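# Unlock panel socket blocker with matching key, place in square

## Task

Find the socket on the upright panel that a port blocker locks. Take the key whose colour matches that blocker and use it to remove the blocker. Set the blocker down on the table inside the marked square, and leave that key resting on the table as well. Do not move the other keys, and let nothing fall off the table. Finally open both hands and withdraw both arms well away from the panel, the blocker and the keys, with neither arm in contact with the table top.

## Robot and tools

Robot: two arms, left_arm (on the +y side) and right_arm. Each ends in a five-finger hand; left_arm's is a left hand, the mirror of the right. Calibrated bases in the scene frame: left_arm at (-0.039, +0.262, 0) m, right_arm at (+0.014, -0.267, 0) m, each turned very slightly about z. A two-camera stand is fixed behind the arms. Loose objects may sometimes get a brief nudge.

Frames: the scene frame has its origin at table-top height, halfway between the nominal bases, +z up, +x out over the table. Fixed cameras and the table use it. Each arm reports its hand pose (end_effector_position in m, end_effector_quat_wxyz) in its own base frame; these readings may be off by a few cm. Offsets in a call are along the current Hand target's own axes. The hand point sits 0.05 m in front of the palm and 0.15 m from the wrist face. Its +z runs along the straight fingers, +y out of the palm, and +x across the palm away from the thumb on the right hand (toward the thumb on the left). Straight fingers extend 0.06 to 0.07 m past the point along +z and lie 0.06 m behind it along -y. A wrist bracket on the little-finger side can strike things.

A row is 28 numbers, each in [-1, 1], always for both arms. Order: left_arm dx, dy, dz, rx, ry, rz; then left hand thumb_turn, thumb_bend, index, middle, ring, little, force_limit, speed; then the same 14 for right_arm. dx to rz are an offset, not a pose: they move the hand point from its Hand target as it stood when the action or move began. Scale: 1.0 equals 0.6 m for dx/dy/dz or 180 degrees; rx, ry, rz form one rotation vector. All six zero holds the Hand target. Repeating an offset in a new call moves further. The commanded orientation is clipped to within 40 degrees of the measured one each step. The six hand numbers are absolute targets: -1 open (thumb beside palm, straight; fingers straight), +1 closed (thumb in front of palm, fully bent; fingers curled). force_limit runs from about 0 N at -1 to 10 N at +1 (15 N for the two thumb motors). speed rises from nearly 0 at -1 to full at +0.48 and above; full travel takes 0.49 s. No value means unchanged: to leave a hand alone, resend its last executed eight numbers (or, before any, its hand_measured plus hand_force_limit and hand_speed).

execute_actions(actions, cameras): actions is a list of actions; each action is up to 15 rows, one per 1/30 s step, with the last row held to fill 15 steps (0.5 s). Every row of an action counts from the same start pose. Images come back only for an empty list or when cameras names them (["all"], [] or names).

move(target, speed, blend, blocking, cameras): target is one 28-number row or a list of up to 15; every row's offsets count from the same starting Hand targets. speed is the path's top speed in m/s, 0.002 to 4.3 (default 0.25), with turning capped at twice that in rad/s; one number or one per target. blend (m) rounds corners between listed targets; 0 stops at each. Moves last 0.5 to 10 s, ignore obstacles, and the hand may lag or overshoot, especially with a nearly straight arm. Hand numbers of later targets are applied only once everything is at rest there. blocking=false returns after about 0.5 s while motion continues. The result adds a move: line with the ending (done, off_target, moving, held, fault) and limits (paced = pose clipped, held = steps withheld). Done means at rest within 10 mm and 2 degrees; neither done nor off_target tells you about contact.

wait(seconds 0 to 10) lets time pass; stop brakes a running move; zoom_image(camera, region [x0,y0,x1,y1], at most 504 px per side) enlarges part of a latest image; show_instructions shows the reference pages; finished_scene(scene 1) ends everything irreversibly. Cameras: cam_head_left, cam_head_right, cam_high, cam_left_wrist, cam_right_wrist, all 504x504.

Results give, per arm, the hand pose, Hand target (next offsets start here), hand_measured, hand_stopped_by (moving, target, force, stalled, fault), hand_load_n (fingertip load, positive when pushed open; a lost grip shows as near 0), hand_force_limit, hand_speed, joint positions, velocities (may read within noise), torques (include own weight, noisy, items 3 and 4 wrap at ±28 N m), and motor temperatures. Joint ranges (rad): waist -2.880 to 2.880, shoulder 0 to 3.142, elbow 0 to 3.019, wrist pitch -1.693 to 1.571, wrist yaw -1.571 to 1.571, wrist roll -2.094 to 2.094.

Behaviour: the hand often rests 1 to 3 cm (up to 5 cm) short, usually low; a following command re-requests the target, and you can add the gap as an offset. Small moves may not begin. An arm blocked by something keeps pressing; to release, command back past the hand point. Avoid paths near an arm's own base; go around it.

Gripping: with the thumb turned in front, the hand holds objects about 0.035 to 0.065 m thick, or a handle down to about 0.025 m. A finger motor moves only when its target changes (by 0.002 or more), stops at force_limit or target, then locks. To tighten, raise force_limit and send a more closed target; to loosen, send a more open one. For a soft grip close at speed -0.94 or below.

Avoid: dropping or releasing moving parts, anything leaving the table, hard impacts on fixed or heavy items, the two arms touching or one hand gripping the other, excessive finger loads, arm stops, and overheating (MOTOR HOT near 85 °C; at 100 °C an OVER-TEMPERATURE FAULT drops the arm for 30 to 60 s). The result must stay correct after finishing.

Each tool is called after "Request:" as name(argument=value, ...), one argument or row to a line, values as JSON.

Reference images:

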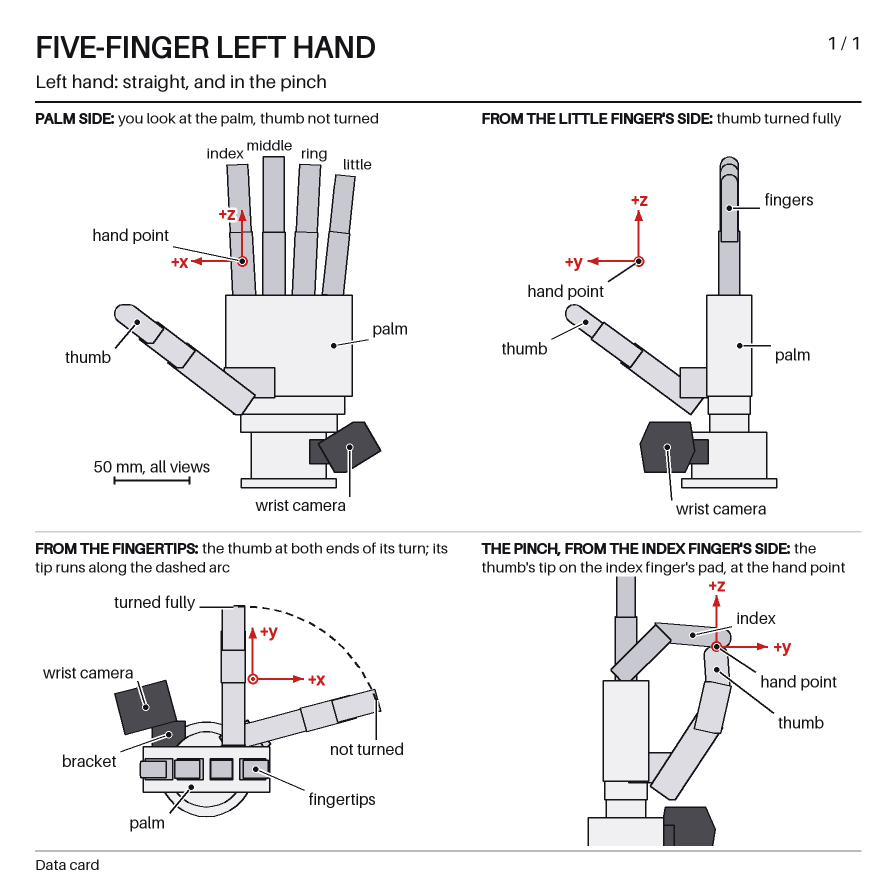

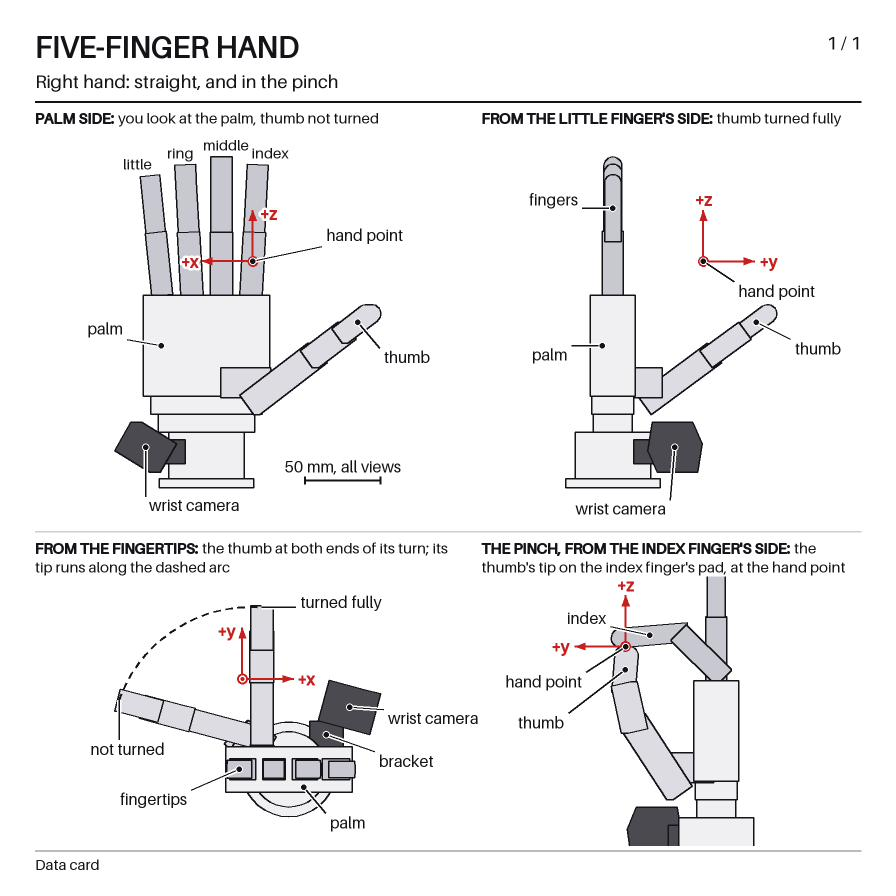

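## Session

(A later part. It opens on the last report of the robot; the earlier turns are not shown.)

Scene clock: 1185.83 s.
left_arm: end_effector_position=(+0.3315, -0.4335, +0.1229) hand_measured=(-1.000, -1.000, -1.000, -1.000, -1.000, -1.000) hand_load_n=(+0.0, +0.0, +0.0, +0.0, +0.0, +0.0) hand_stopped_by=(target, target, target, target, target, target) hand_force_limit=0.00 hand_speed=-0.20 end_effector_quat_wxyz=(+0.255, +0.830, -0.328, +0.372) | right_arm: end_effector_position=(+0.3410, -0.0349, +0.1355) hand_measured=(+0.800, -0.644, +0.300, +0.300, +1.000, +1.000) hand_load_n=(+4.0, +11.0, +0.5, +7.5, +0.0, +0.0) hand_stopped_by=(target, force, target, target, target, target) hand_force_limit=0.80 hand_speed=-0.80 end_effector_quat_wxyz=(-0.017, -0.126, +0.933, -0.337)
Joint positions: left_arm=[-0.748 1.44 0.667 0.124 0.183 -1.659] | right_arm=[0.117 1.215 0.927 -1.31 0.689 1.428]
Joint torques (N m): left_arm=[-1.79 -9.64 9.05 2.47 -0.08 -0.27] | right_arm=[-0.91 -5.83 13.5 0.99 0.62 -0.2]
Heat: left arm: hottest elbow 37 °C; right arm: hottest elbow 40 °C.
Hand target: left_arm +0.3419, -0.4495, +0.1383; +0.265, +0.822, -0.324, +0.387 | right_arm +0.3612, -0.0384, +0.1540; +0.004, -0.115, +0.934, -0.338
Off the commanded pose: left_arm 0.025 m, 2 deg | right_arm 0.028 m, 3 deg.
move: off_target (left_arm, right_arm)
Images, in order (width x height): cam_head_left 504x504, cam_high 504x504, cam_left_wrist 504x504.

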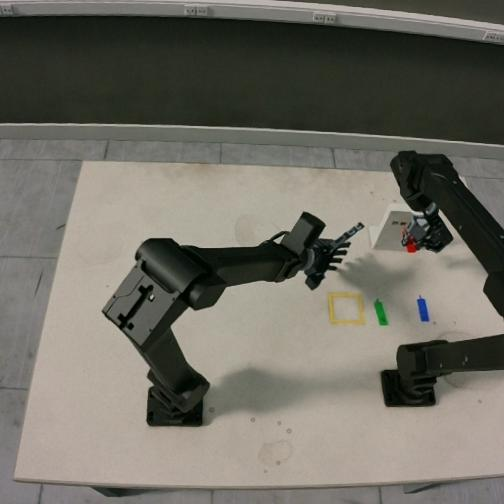

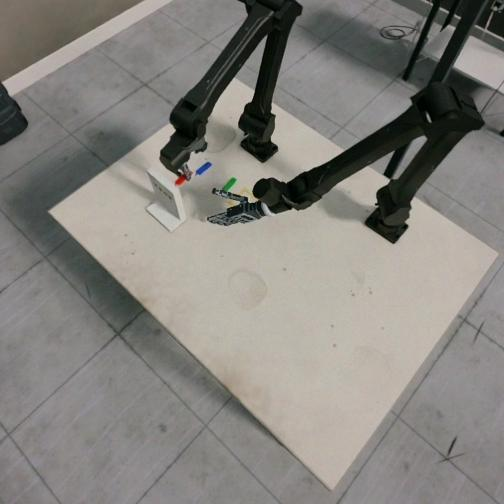

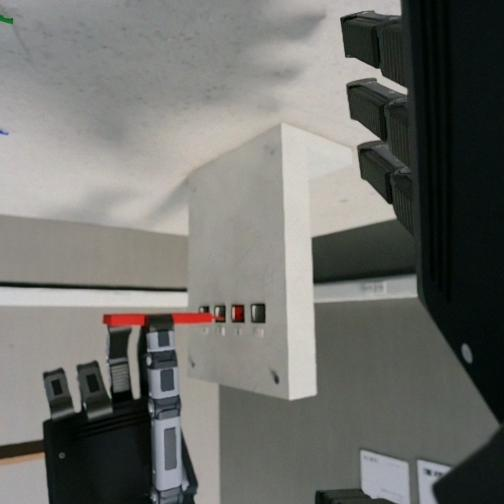

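Request:
execute_actions(
  actions=[],
)

Request:
zoom_image(
  camera="cam_head_left",
  region=[0, 120, 504, 504],
)

Request:
zoom_image(
  camera="cam_head_left",
  region=[404, 150, 504, 250],
)

Scene clock: 1309.40 s.
left_arm: end_effector_position=(+0.3317, -0.4337, +0.1233) hand_measured=(-1.000, -1.000, -1.000, -1.000, -1.000, -1.000) hand_load_n=(+0.0, +0.0, +0.0, +0.0, +0.0, +0.0) hand_stopped_by=(target, target, target, target, target, target) hand_force_limit=0.00 hand_speed=-0.20 end_effector_quat_wxyz=(+0.255, +0.830, -0.327, +0.372) | right_arm: end_effector_position=(+0.3410, -0.0349, +0.1355) hand_measured=(+0.800, -0.644, +0.300, +0.300, +1.000, +1.000) hand_load_n=(+4.5, +11.0, +1.0, +7.5, +0.0, +0.0) hand_stopped_by=(target, force, target, target, target, target) hand_force_limit=0.80 hand_speed=-0.80 end_effector_quat_wxyz=(-0.017, -0.126, +0.933, -0.337)
Joint positions: left_arm=[-0.748 1.44 0.668 0.124 0.183 -1.659] | right_arm=[0.117 1.215 0.927 -1.31 0.689 1.428]
Joint velocities: within noise
Joint torques (N m): left_arm=[-1.67 -9.64 9.05 2.52 -0.08 -0.23] | right_arm=[-1.55 -5.89 13.35 0.66 0.73 -0.21]
Motor temperatures (°C): left_arm=[26 30 41 23 24 21] | right_arm=[23 23 41 24 27 22]
Heat: left arm: hottest elbow 41 °C; right arm: hottest elbow 41 °C.
Hand target: left_arm +0.3419, -0.4495, +0.1384; +0.265, +0.822, -0.324, +0.387 | right_arm +0.3612, -0.0384, +0.1540; +0.004, -0.115, +0.934, -0.338
Off the commanded pose: left_arm 0.024 m, 2 deg | right_arm 0.028 m, 3 deg.

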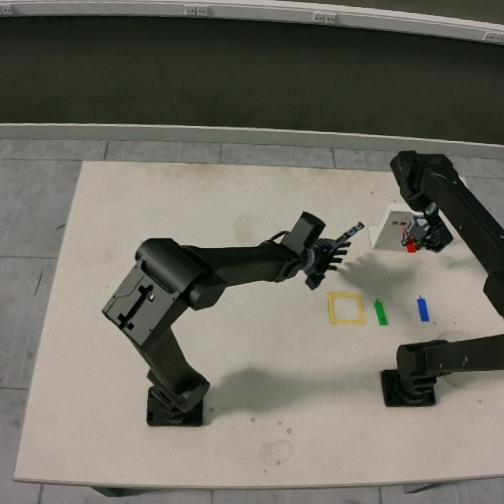

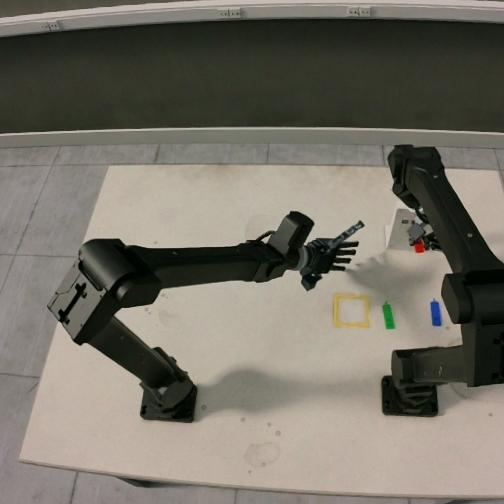

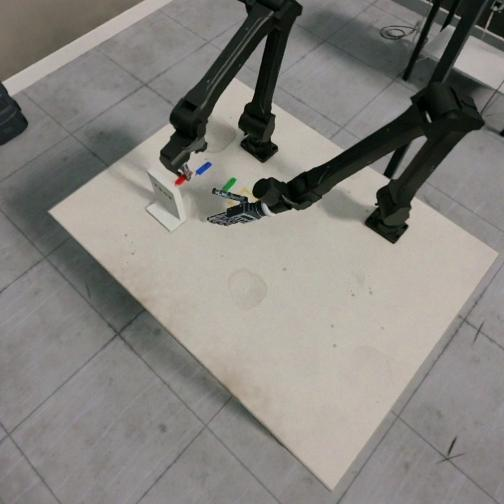

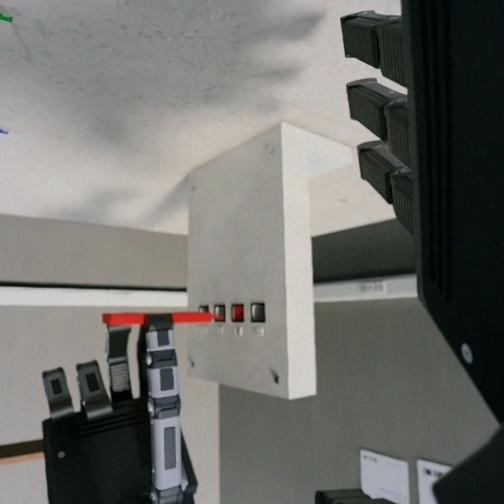

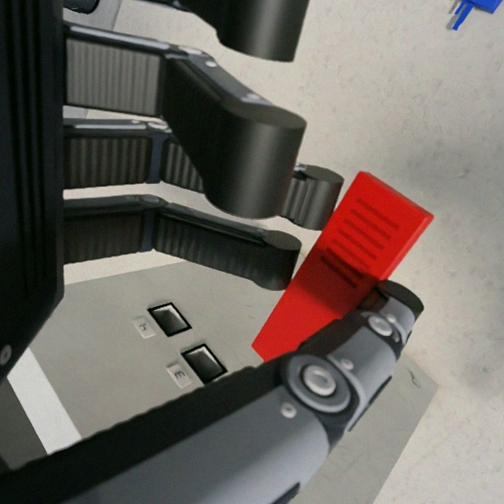

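Scaled by 1.000.

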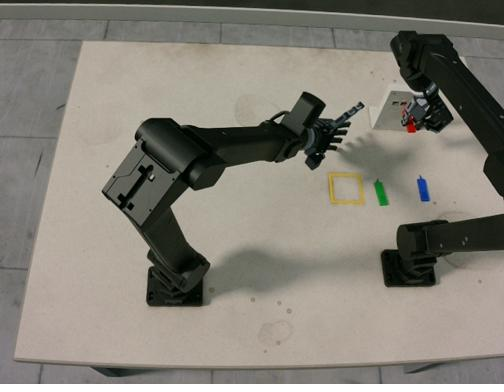

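Scaled by 5.040 from the camera's 504x504 image, which has a finer 720x720 frame.

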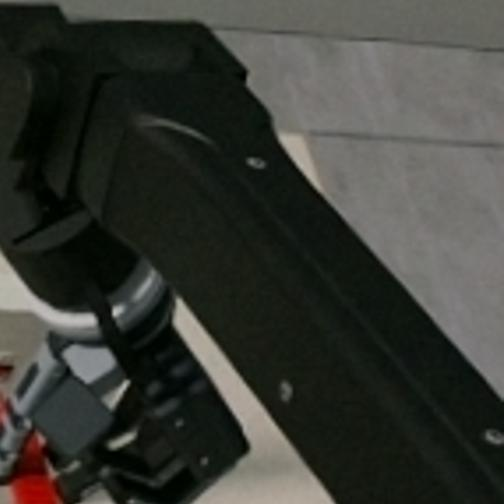

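Request:
zoom_image(
  camera="cam_head_right",
  region=[380, 200, 440, 260],
)

Request:
zoom_image(
  camera="cam_high",
  region=[155, 160, 195, 200],
)

Request:
zoom_image(
  camera="cam_head_left",
  region=[395, 222, 425, 252],
)

Scaled by 8.400 from the camera's 504x504 image, which has a finer 720x720 frame.

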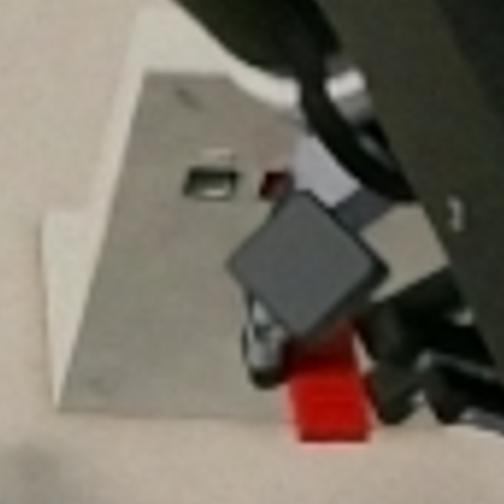

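Scaled by 12.600 from the camera's 504x504 image, which has a finer 720x720 frame.

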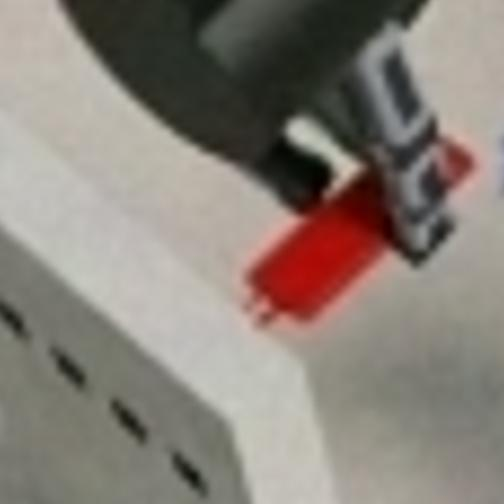

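Scaled by 16.800 from the camera's 504x504 image, which has a finer 720x720 frame.

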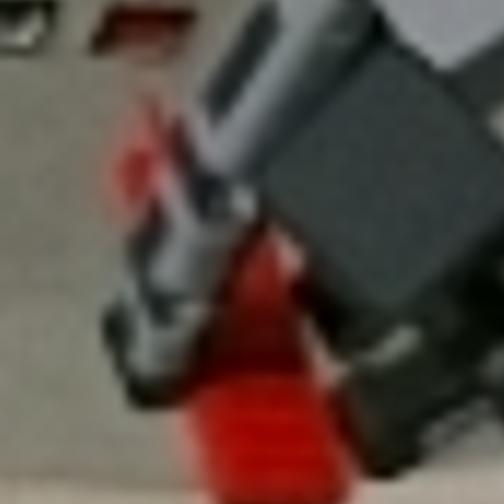

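Request:
move(
  target=[0,0,0,0,0,0,-1,-1,-1,-1,-1,-1,0,-0.2,-0.0119,0.0009,0.0034,0.0007,0.0018,0.013,0.8,-0.3,0.3,0.3,1,1,0.8,-0.8],
  speed=0.03,
  cameras=["cam_left_wrist","cam_right_wrist","cam_head_left","cam_high"],
)

Request:
zoom_image(
  camera="cam_left_wrist",
  region=[180, 270, 280, 370],
)

Request:
zoom_image(
  camera="cam_head_left",
  region=[385, 210, 425, 250],
)

Request:
zoom_image(
  camera="cam_high",
  region=[150, 160, 190, 200],
)

Scene clock: 1349.90 s.
left_arm: end_effector_position=(+0.3317, -0.4337, +0.1231) hand_measured=(-1.000, -1.000, -1.000, -1.000, -1.000, -1.000) hand_load_n=(+0.0, +0.0, +0.0, +0.0, +0.0, +0.0) hand_stopped_by=(target, target, target, target, target, target) hand_force_limit=0.00 hand_speed=-0.20 end_effector_quat_wxyz=(+0.255, +0.830, -0.327, +0.372) | right_arm: end_effector_position=(+0.3455, -0.0352, +0.1347) hand_measured=(+0.800, -0.644, +0.300, +0.300, +1.000, +1.000) hand_load_n=(+4.0, +11.0, +0.5, +8.0, +0.0, +0.0) hand_stopped_by=(target, force, target, target, target, target) hand_force_limit=0.80 hand_speed=-0.80 end_effector_quat_wxyz=(-0.014, -0.115, +0.934, -0.338)
Joint positions: left_arm=[-0.748 1.441 0.668 0.124 0.183 -1.659] | right_arm=[0.117 1.227 0.933 -1.308 0.69 1.454]
Joint torques (N m): left_arm=[-1.73 -9.58 9.06 2.5 -0.07 -0.23] | right_arm=[-0.67 -5.36 13.46 0.72 0.77 -0.05]
Heat: left arm: hottest elbow 41 °C; right arm: hottest elbow 41 °C.
Hand target: left_arm +0.3419, -0.4495, +0.1383; +0.265, +0.822, -0.324, +0.387 | right_arm +0.3681, -0.0377, +0.1515; +0.009, -0.095, +0.936, -0.340
Off the commanded pose: left_arm 0.024 m, 2 deg | right_arm 0.028 m, 3 deg.
move: off_target (left_arm, right_arm)
Images, in order (width x height): cam_head_left 504x504, cam_high 504x504, cam_left_wrist 504x504, cam_right_wrist 504x504.

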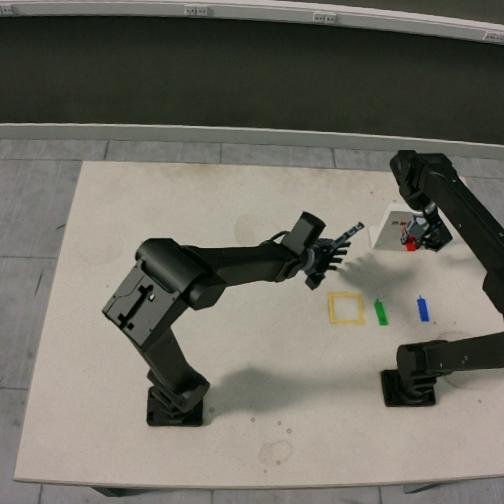

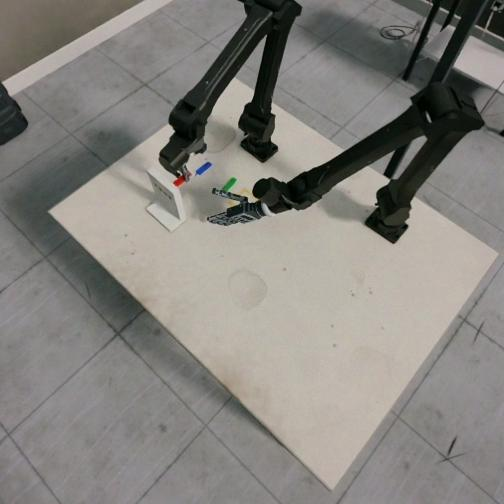

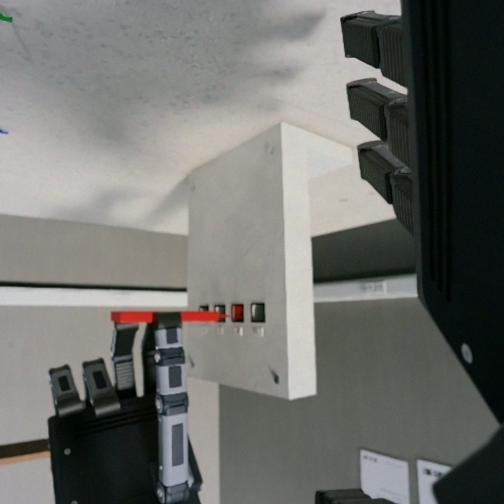

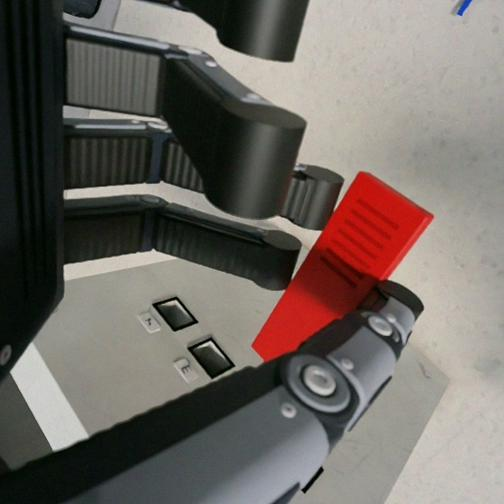

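Scaled by 5.040 from the camera's 504x504 image, which has a finer 720x720 frame.

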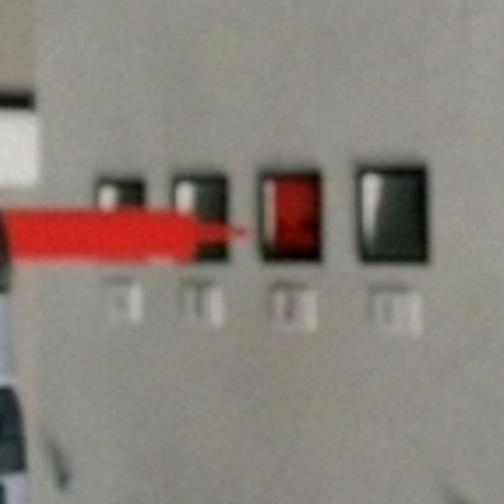

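Scaled by 12.600 from the camera's 504x504 image, which has a finer 720x720 frame.

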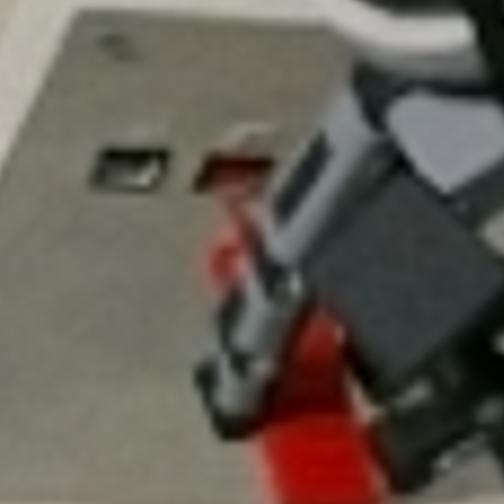

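Scaled by 12.600 from the camera's 504x504 image, which has a finer 720x720 frame.

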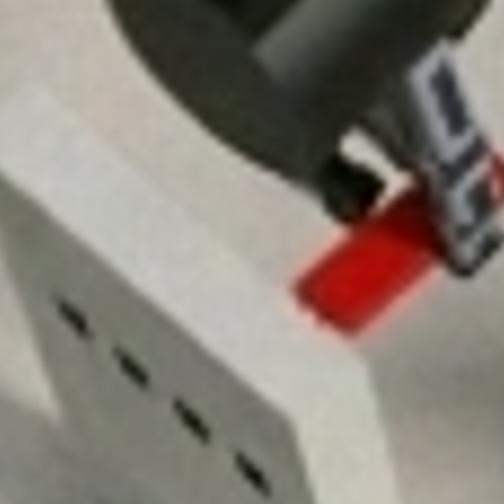

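Request:
zoom_image(
  camera="cam_left_wrist",
  region=[210, 295, 250, 335],
)

Request:
zoom_image(
  camera="cam_left_wrist",
  region=[100, 260, 260, 420],
)

Request:
zoom_image(
  camera="cam_right_wrist",
  region=[60, 240, 310, 490],
)

Scaled by 12.600 from the camera's 504x504 image, which has a finer 720x720 frame.

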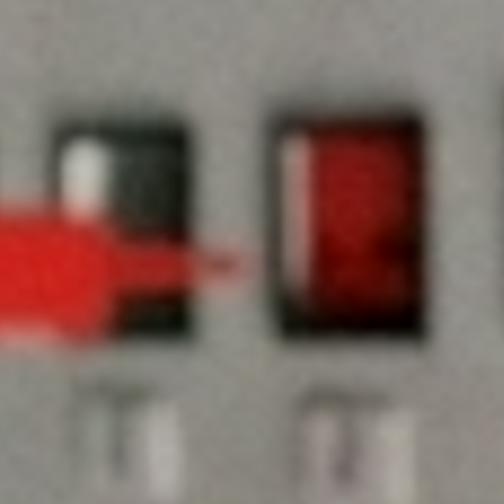

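Scaled by 3.150 from the camera's 504x504 image, which has a finer 720x720 frame.

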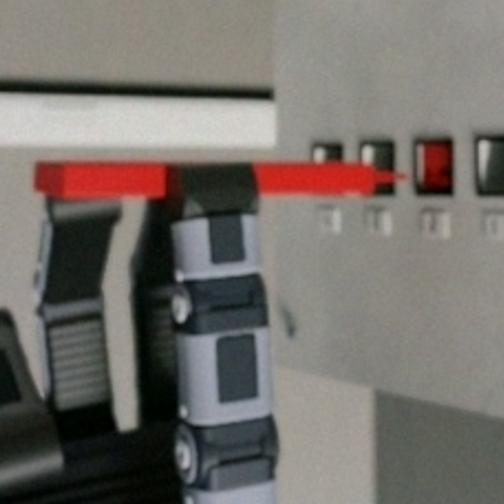

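Scaled by 2.016 from the camera's 504x504 image, which has a finer 720x720 frame.

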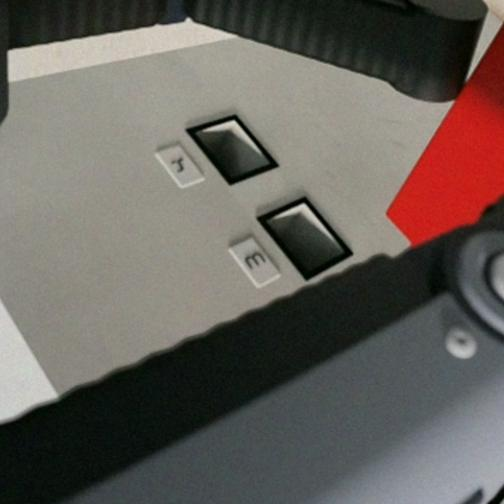

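Request:
move(
  target=[0,0,0,0,0,0,-1,-1,-1,-1,-1,-1,0,-0.2,-0.0099,-0.0001,0.0027,0.0006,-0.0005,0.0063,0.8,-0.3,0.3,0.3,1,1,0.8,-0.8],
  speed=0.02,
  cameras=["cam_left_wrist","cam_right_wrist","cam_head_left","cam_high"],
)

Request:
zoom_image(
  camera="cam_left_wrist",
  region=[210, 295, 250, 335],
)

Request:
zoom_image(
  camera="cam_head_left",
  region=[385, 210, 425, 250],
)

Request:
zoom_image(
  camera="cam_right_wrist",
  region=[60, 240, 310, 490],
)

Scene clock: 1380.57 s.
left_arm: end_effector_position=(+0.3317, -0.4337, +0.1231) hand_measured=(-1.000, -1.000, -1.000, -1.000, -1.000, -1.000) hand_load_n=(+0.0, +0.0, +0.0, +0.0, +0.0, +0.0) hand_stopped_by=(target, target, target, target, target, target) hand_force_limit=0.00 hand_speed=-0.20 end_effector_quat_wxyz=(+0.255, +0.830, -0.327, +0.372) | right_arm: end_effector_position=(+0.3515, -0.0351, +0.1335) hand_measured=(+0.800, -0.644, +0.300, +0.300, +1.000, +1.000) hand_load_n=(+4.0, +11.0, +0.5, +8.0, +0.0, +0.0) hand_stopped_by=(target, force, target, target, target, target) hand_force_limit=0.80 hand_speed=-0.80 end_effector_quat_wxyz=(-0.010, -0.105, +0.935, -0.339)
Joint positions: left_arm=[-0.748 1.441 0.668 0.124 0.183 -1.659] | right_arm=[0.117 1.239 0.939 -1.299 0.692 1.473]
Joint torques (N m): left_arm=[-1.79 -9.64 9.05 2.51 -0.07 -0.23] | right_arm=[-0.85 -5.54 13.63 0.55 0.76 0.07]
Heat: left arm: hottest elbow 41 °C; right arm: hottest elbow 41 °C.
Hand target: left_arm +0.3419, -0.4495, +0.1383; +0.265, +0.822, -0.324, +0.387 | right_arm +0.3740, -0.0377, +0.1500; +0.013, -0.086, +0.936, -0.340
Off the commanded pose: left_arm 0.024 m, 2 deg | right_arm 0.028 m, 3 deg.
move: off_target (left_arm, right_arm)
Images, in order (width x height): cam_head_left 504x504, cam_high 504x504, cam_left_wrist 504x504, cam_right_wrist 504x504.

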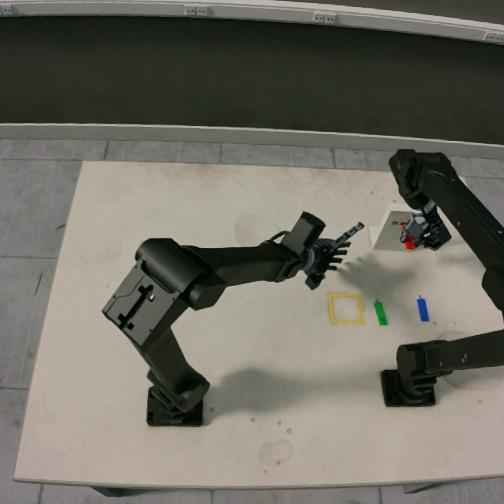

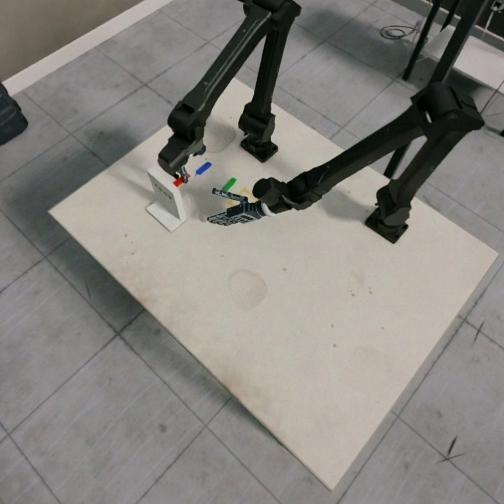

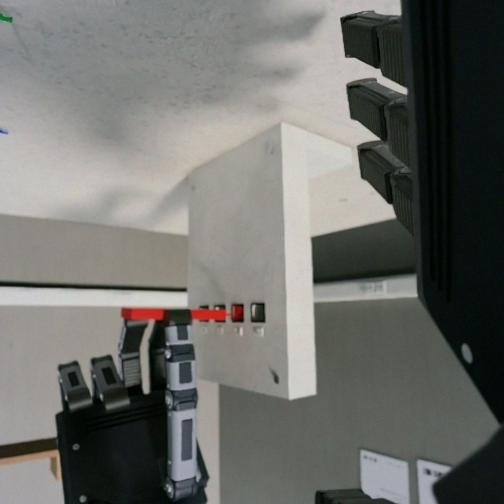

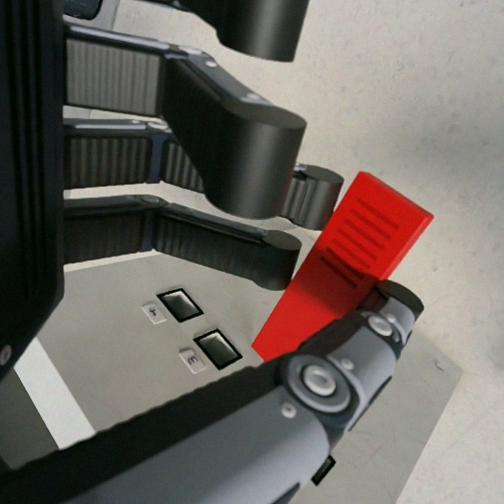

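Scaled by 12.600 from the camera's 504x504 image, which has a finer 720x720 frame.

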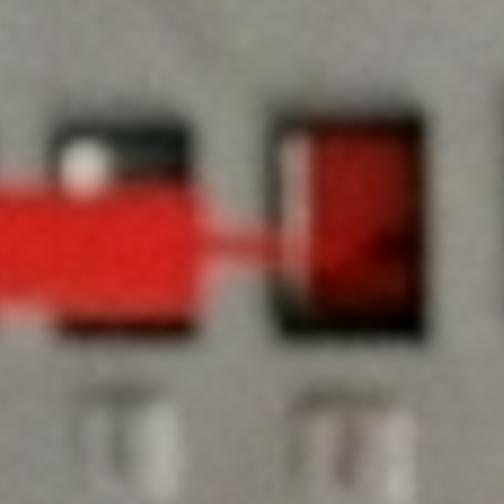

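Scaled by 12.600 from the camera's 504x504 image, which has a finer 720x720 frame.

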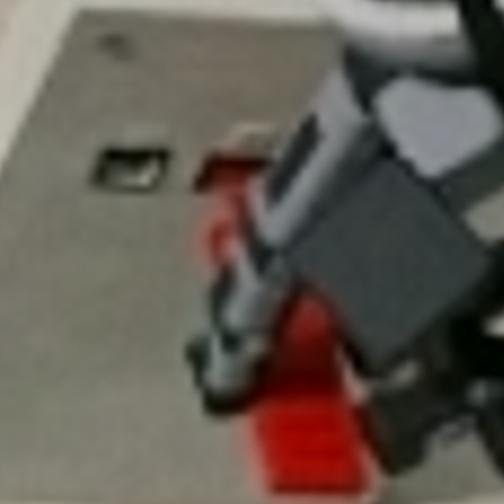

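Scaled by 2.016 from the camera's 504x504 image, which has a finer 720x720 frame.

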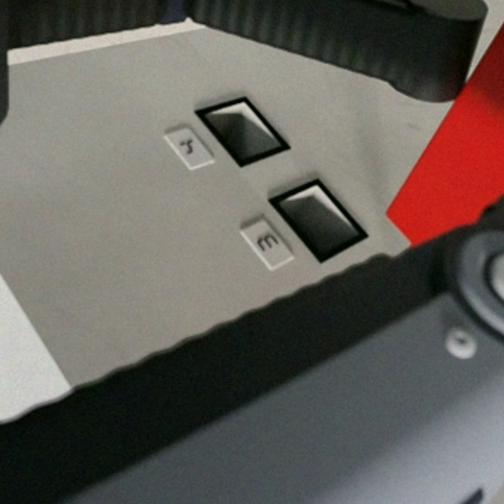

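Request:
zoom_image(
  camera="cam_left_wrist",
  region=[222, 300, 248, 326],
)

Request:
zoom_image(
  camera="cam_head_left",
  region=[396, 216, 412, 232],
)

Scaled by 19.385 from the camera's 504x504 image, which has a finer 720x720 frame.

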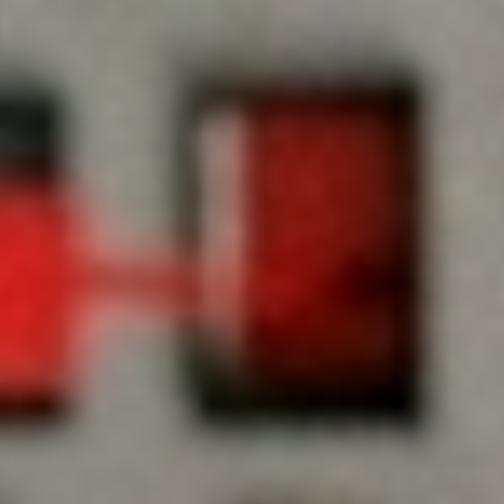

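Scaled by 31.500 from the camera's 504x504 image, which has a finer 720x720 frame.

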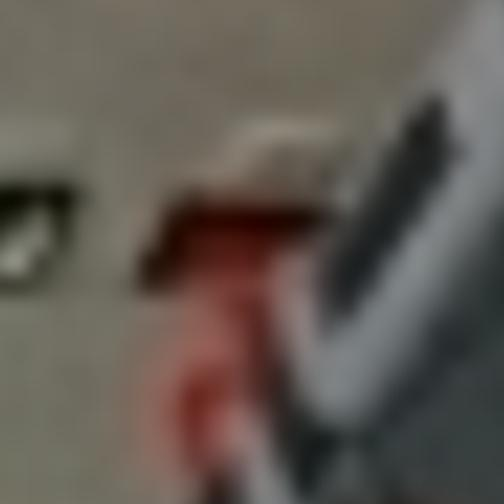

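Request:
move(
  target=[0,0,0,0,0,0,-1,-1,-1,-1,-1,-1,0,-0.2,-0.0017,0.0074,-0.0062,0,0,0,0.8,-0.3,0.3,0.3,1,1,0.8,-0.8],
  speed=0.02,
  cameras=["cam_left_wrist","cam_head_left","cam_high"],
)

Request:
zoom_image(
  camera="cam_left_wrist",
  region=[210, 295, 250, 335],
)

Request:
zoom_image(
  camera="cam_high",
  region=[140, 160, 200, 220],
)

Scene clock: 1420.13 s.
left_arm: end_effector_position=(+0.3317, -0.4337, +0.1231) hand_measured=(-1.000, -1.000, -1.000, -1.000, -1.000, -1.000) hand_load_n=(+0.0, +0.0, +0.0, +0.0, +0.0, +0.0) hand_stopped_by=(target, target, target, target, target, target) hand_force_limit=0.00 hand_speed=-0.20 end_effector_quat_wxyz=(+0.255, +0.830, -0.327, +0.372) | right_arm: end_effector_position=(+0.3544, -0.0352, +0.1334) hand_measured=(+0.800, -0.644, +0.300, +0.300, +1.000, +1.000) hand_load_n=(+4.0, +11.0, +0.5, +7.5, +0.0, +0.0) hand_stopped_by=(target, force, target, target, target, target) hand_force_limit=0.80 hand_speed=-0.80 end_effector_quat_wxyz=(-0.007, -0.096, +0.936, -0.339)
Joint positions: left_arm=[-0.748 1.441 0.668 0.124 0.183 -1.659] | right_arm=[0.117 1.245 0.943 -1.299 0.692 1.495]
Joint torques (N m): left_arm=[-1.61 -9.7 9.05 2.51 -0.08 -0.23] | right_arm=[0.67 -6.59 13.64 0.29 0.74 0.01]
Heat: left arm: hottest elbow 42 °C; right arm: hottest elbow 42 °C.
Hand target: left_arm +0.3419, -0.4495, +0.1383; +0.265, +0.822, -0.324, +0.387 | right_arm +0.3740, -0.0318, +0.1500; +0.013, -0.086, +0.936, -0.340
Off the commanded pose: left_arm 0.024 m, 2 deg | right_arm 0.026 m, 3 deg.
move: off_target (left_arm, right_arm)
Images, in order (width x height): cam_head_left 504x504, cam_high 504x504, cam_left_wrist 504x504.

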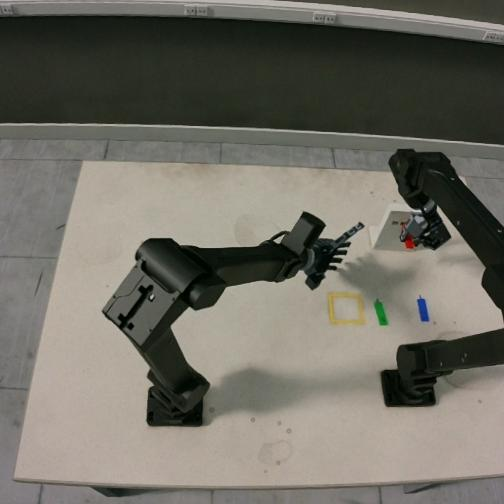

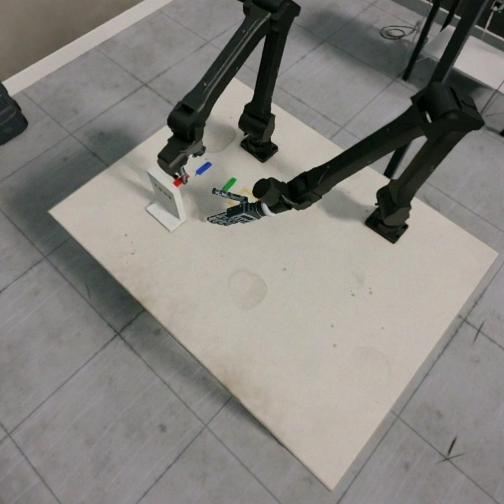

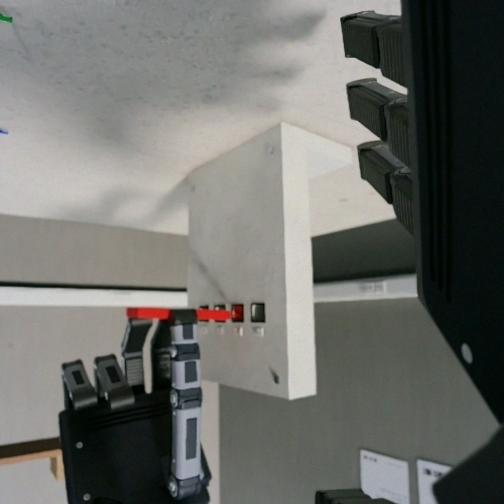

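Scaled by 12.600 from the camera's 504x504 image, which has a finer 720x720 frame.

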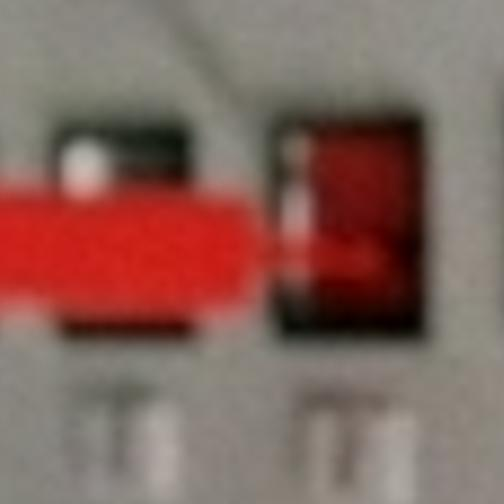

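Scaled by 8.400 from the camera's 504x504 image, which has a finer 720x720 frame.

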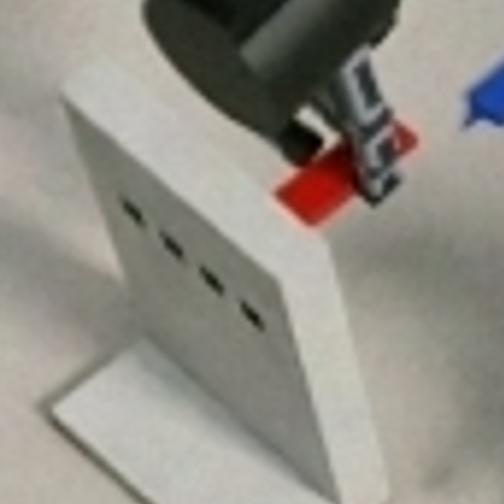

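Request:
zoom_image(
  camera="cam_high",
  region=[165, 165, 195, 195],
)

Request:
zoom_image(
  camera="cam_high",
  region=[145, 165, 185, 205],
)

Scaled by 16.800 from the camera's 504x504 image, which has a finer 720x720 frame.

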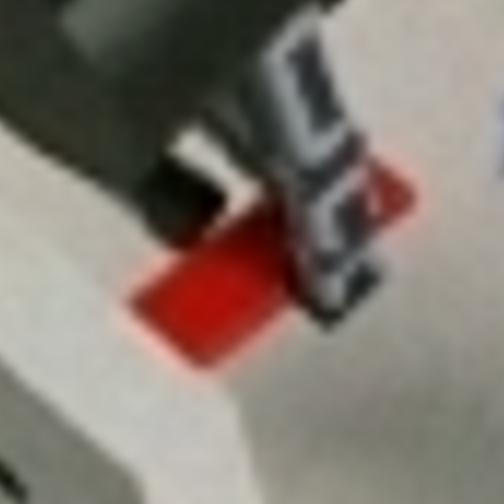

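Scaled by 12.600 from the camera's 504x504 image, which has a finer 720x720 frame.

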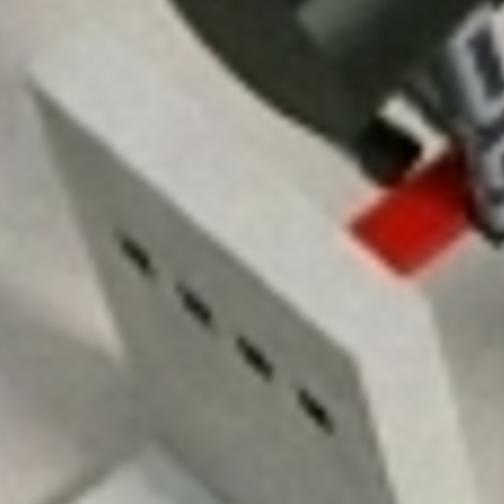

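Request:
move(
  target=[0,0,0,0,0,0,-1,-1,-1,-1,-1,-1,0,-0.2,0.0016,0.0003,-0.0001,0.0004,-0.0071,-0.0085,0.8,-0.3,0.3,0.3,1,1,0.8,-0.8],
  speed=0.02,
  cameras=["cam_left_wrist","cam_head_left","cam_high","cam_right_wrist"],
)

Request:
zoom_image(
  camera="cam_left_wrist",
  region=[210, 295, 250, 335],
)

Request:
zoom_image(
  camera="cam_head_left",
  region=[390, 210, 420, 240],
)

Scene clock: 1444.93 s.
left_arm: end_effector_position=(+0.3317, -0.4337, +0.1231) hand_measured=(-1.000, -1.000, -1.000, -1.000, -1.000, -1.000) hand_load_n=(+0.0, +0.0, +0.0, +0.0, +0.0, +0.0) hand_stopped_by=(target, target, target, target, target, target) hand_force_limit=0.00 hand_speed=-0.20 end_effector_quat_wxyz=(+0.255, +0.830, -0.327, +0.372) | right_arm: end_effector_position=(+0.3552, -0.0347, +0.1332) hand_measured=(+0.800, -0.644, +0.300, +0.300, +1.000, +1.000) hand_load_n=(+4.0, +11.0, +0.5, +8.0, +0.0, +0.0) hand_stopped_by=(target, force, target, target, target, target) hand_force_limit=0.80 hand_speed=-0.80 end_effector_quat_wxyz=(-0.007, -0.108, +0.934, -0.339)
Joint positions: left_arm=[-0.748 1.441 0.668 0.124 0.183 -1.659] | right_arm=[0.117 1.245 0.943 -1.288 0.692 1.465]
Joint torques (N m): left_arm=[-1.73 -9.64 9.03 2.48 -0.08 -0.23] | right_arm=[0.32 -6.95 12.42 1.1 0.73 -0.11]
Heat: left arm: hottest elbow 42 °C; right arm: hottest elbow 43 °C.
Hand target: left_arm +0.3419, -0.4495, +0.1383; +0.265, +0.822, -0.324, +0.387 | right_arm +0.3730, -0.0318, +0.1499; +0.019, -0.103, +0.935, -0.340
Off the commanded pose: left_arm 0.024 m, 2 deg | right_arm 0.025 m, 3 deg.
move: off_target (left_arm, right_arm)
Images, in order (width x height): cam_head_left 504x504, cam_high 504x504, cam_left_wrist 504x504, cam_right_wrist 504x504.

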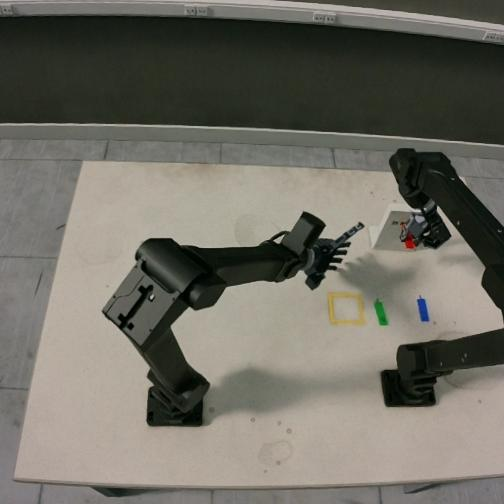

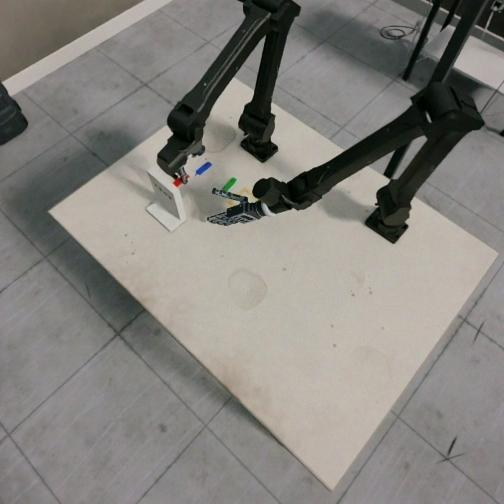

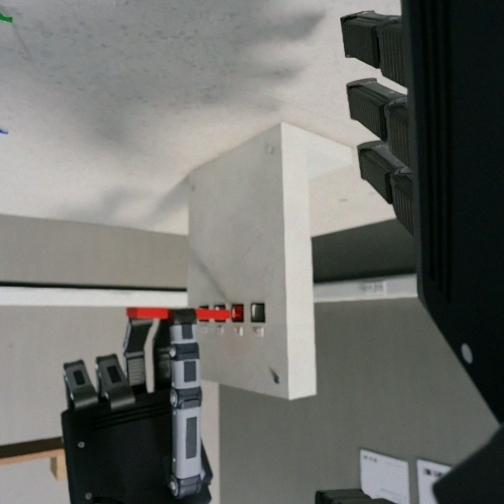

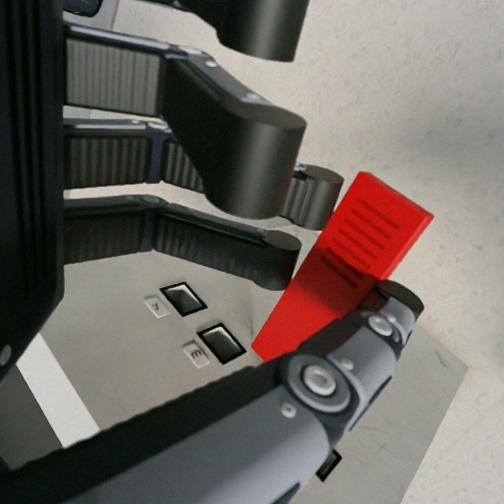

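Scaled by 12.600 from the camera's 504x504 image, which has a finer 720x720 frame.

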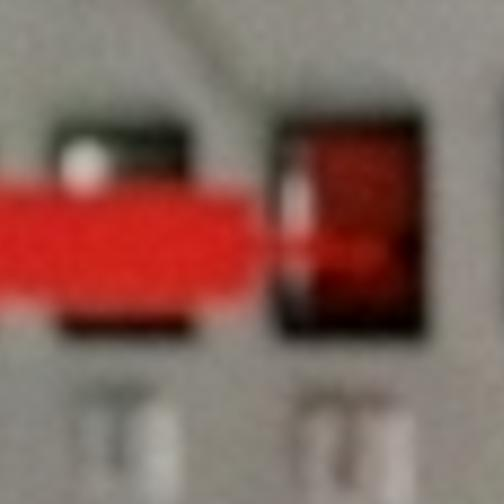

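Scaled by 16.800 from the camera's 504x504 image, which has a finer 720x720 frame.

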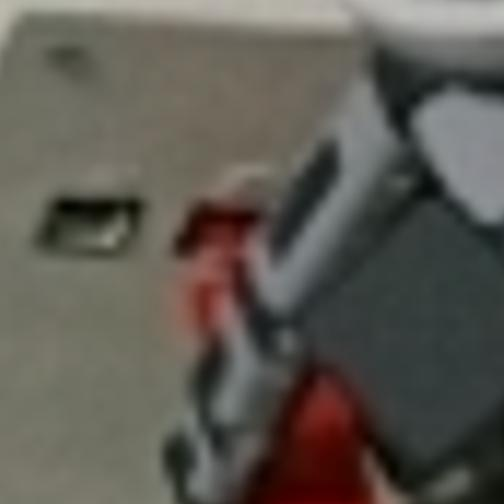

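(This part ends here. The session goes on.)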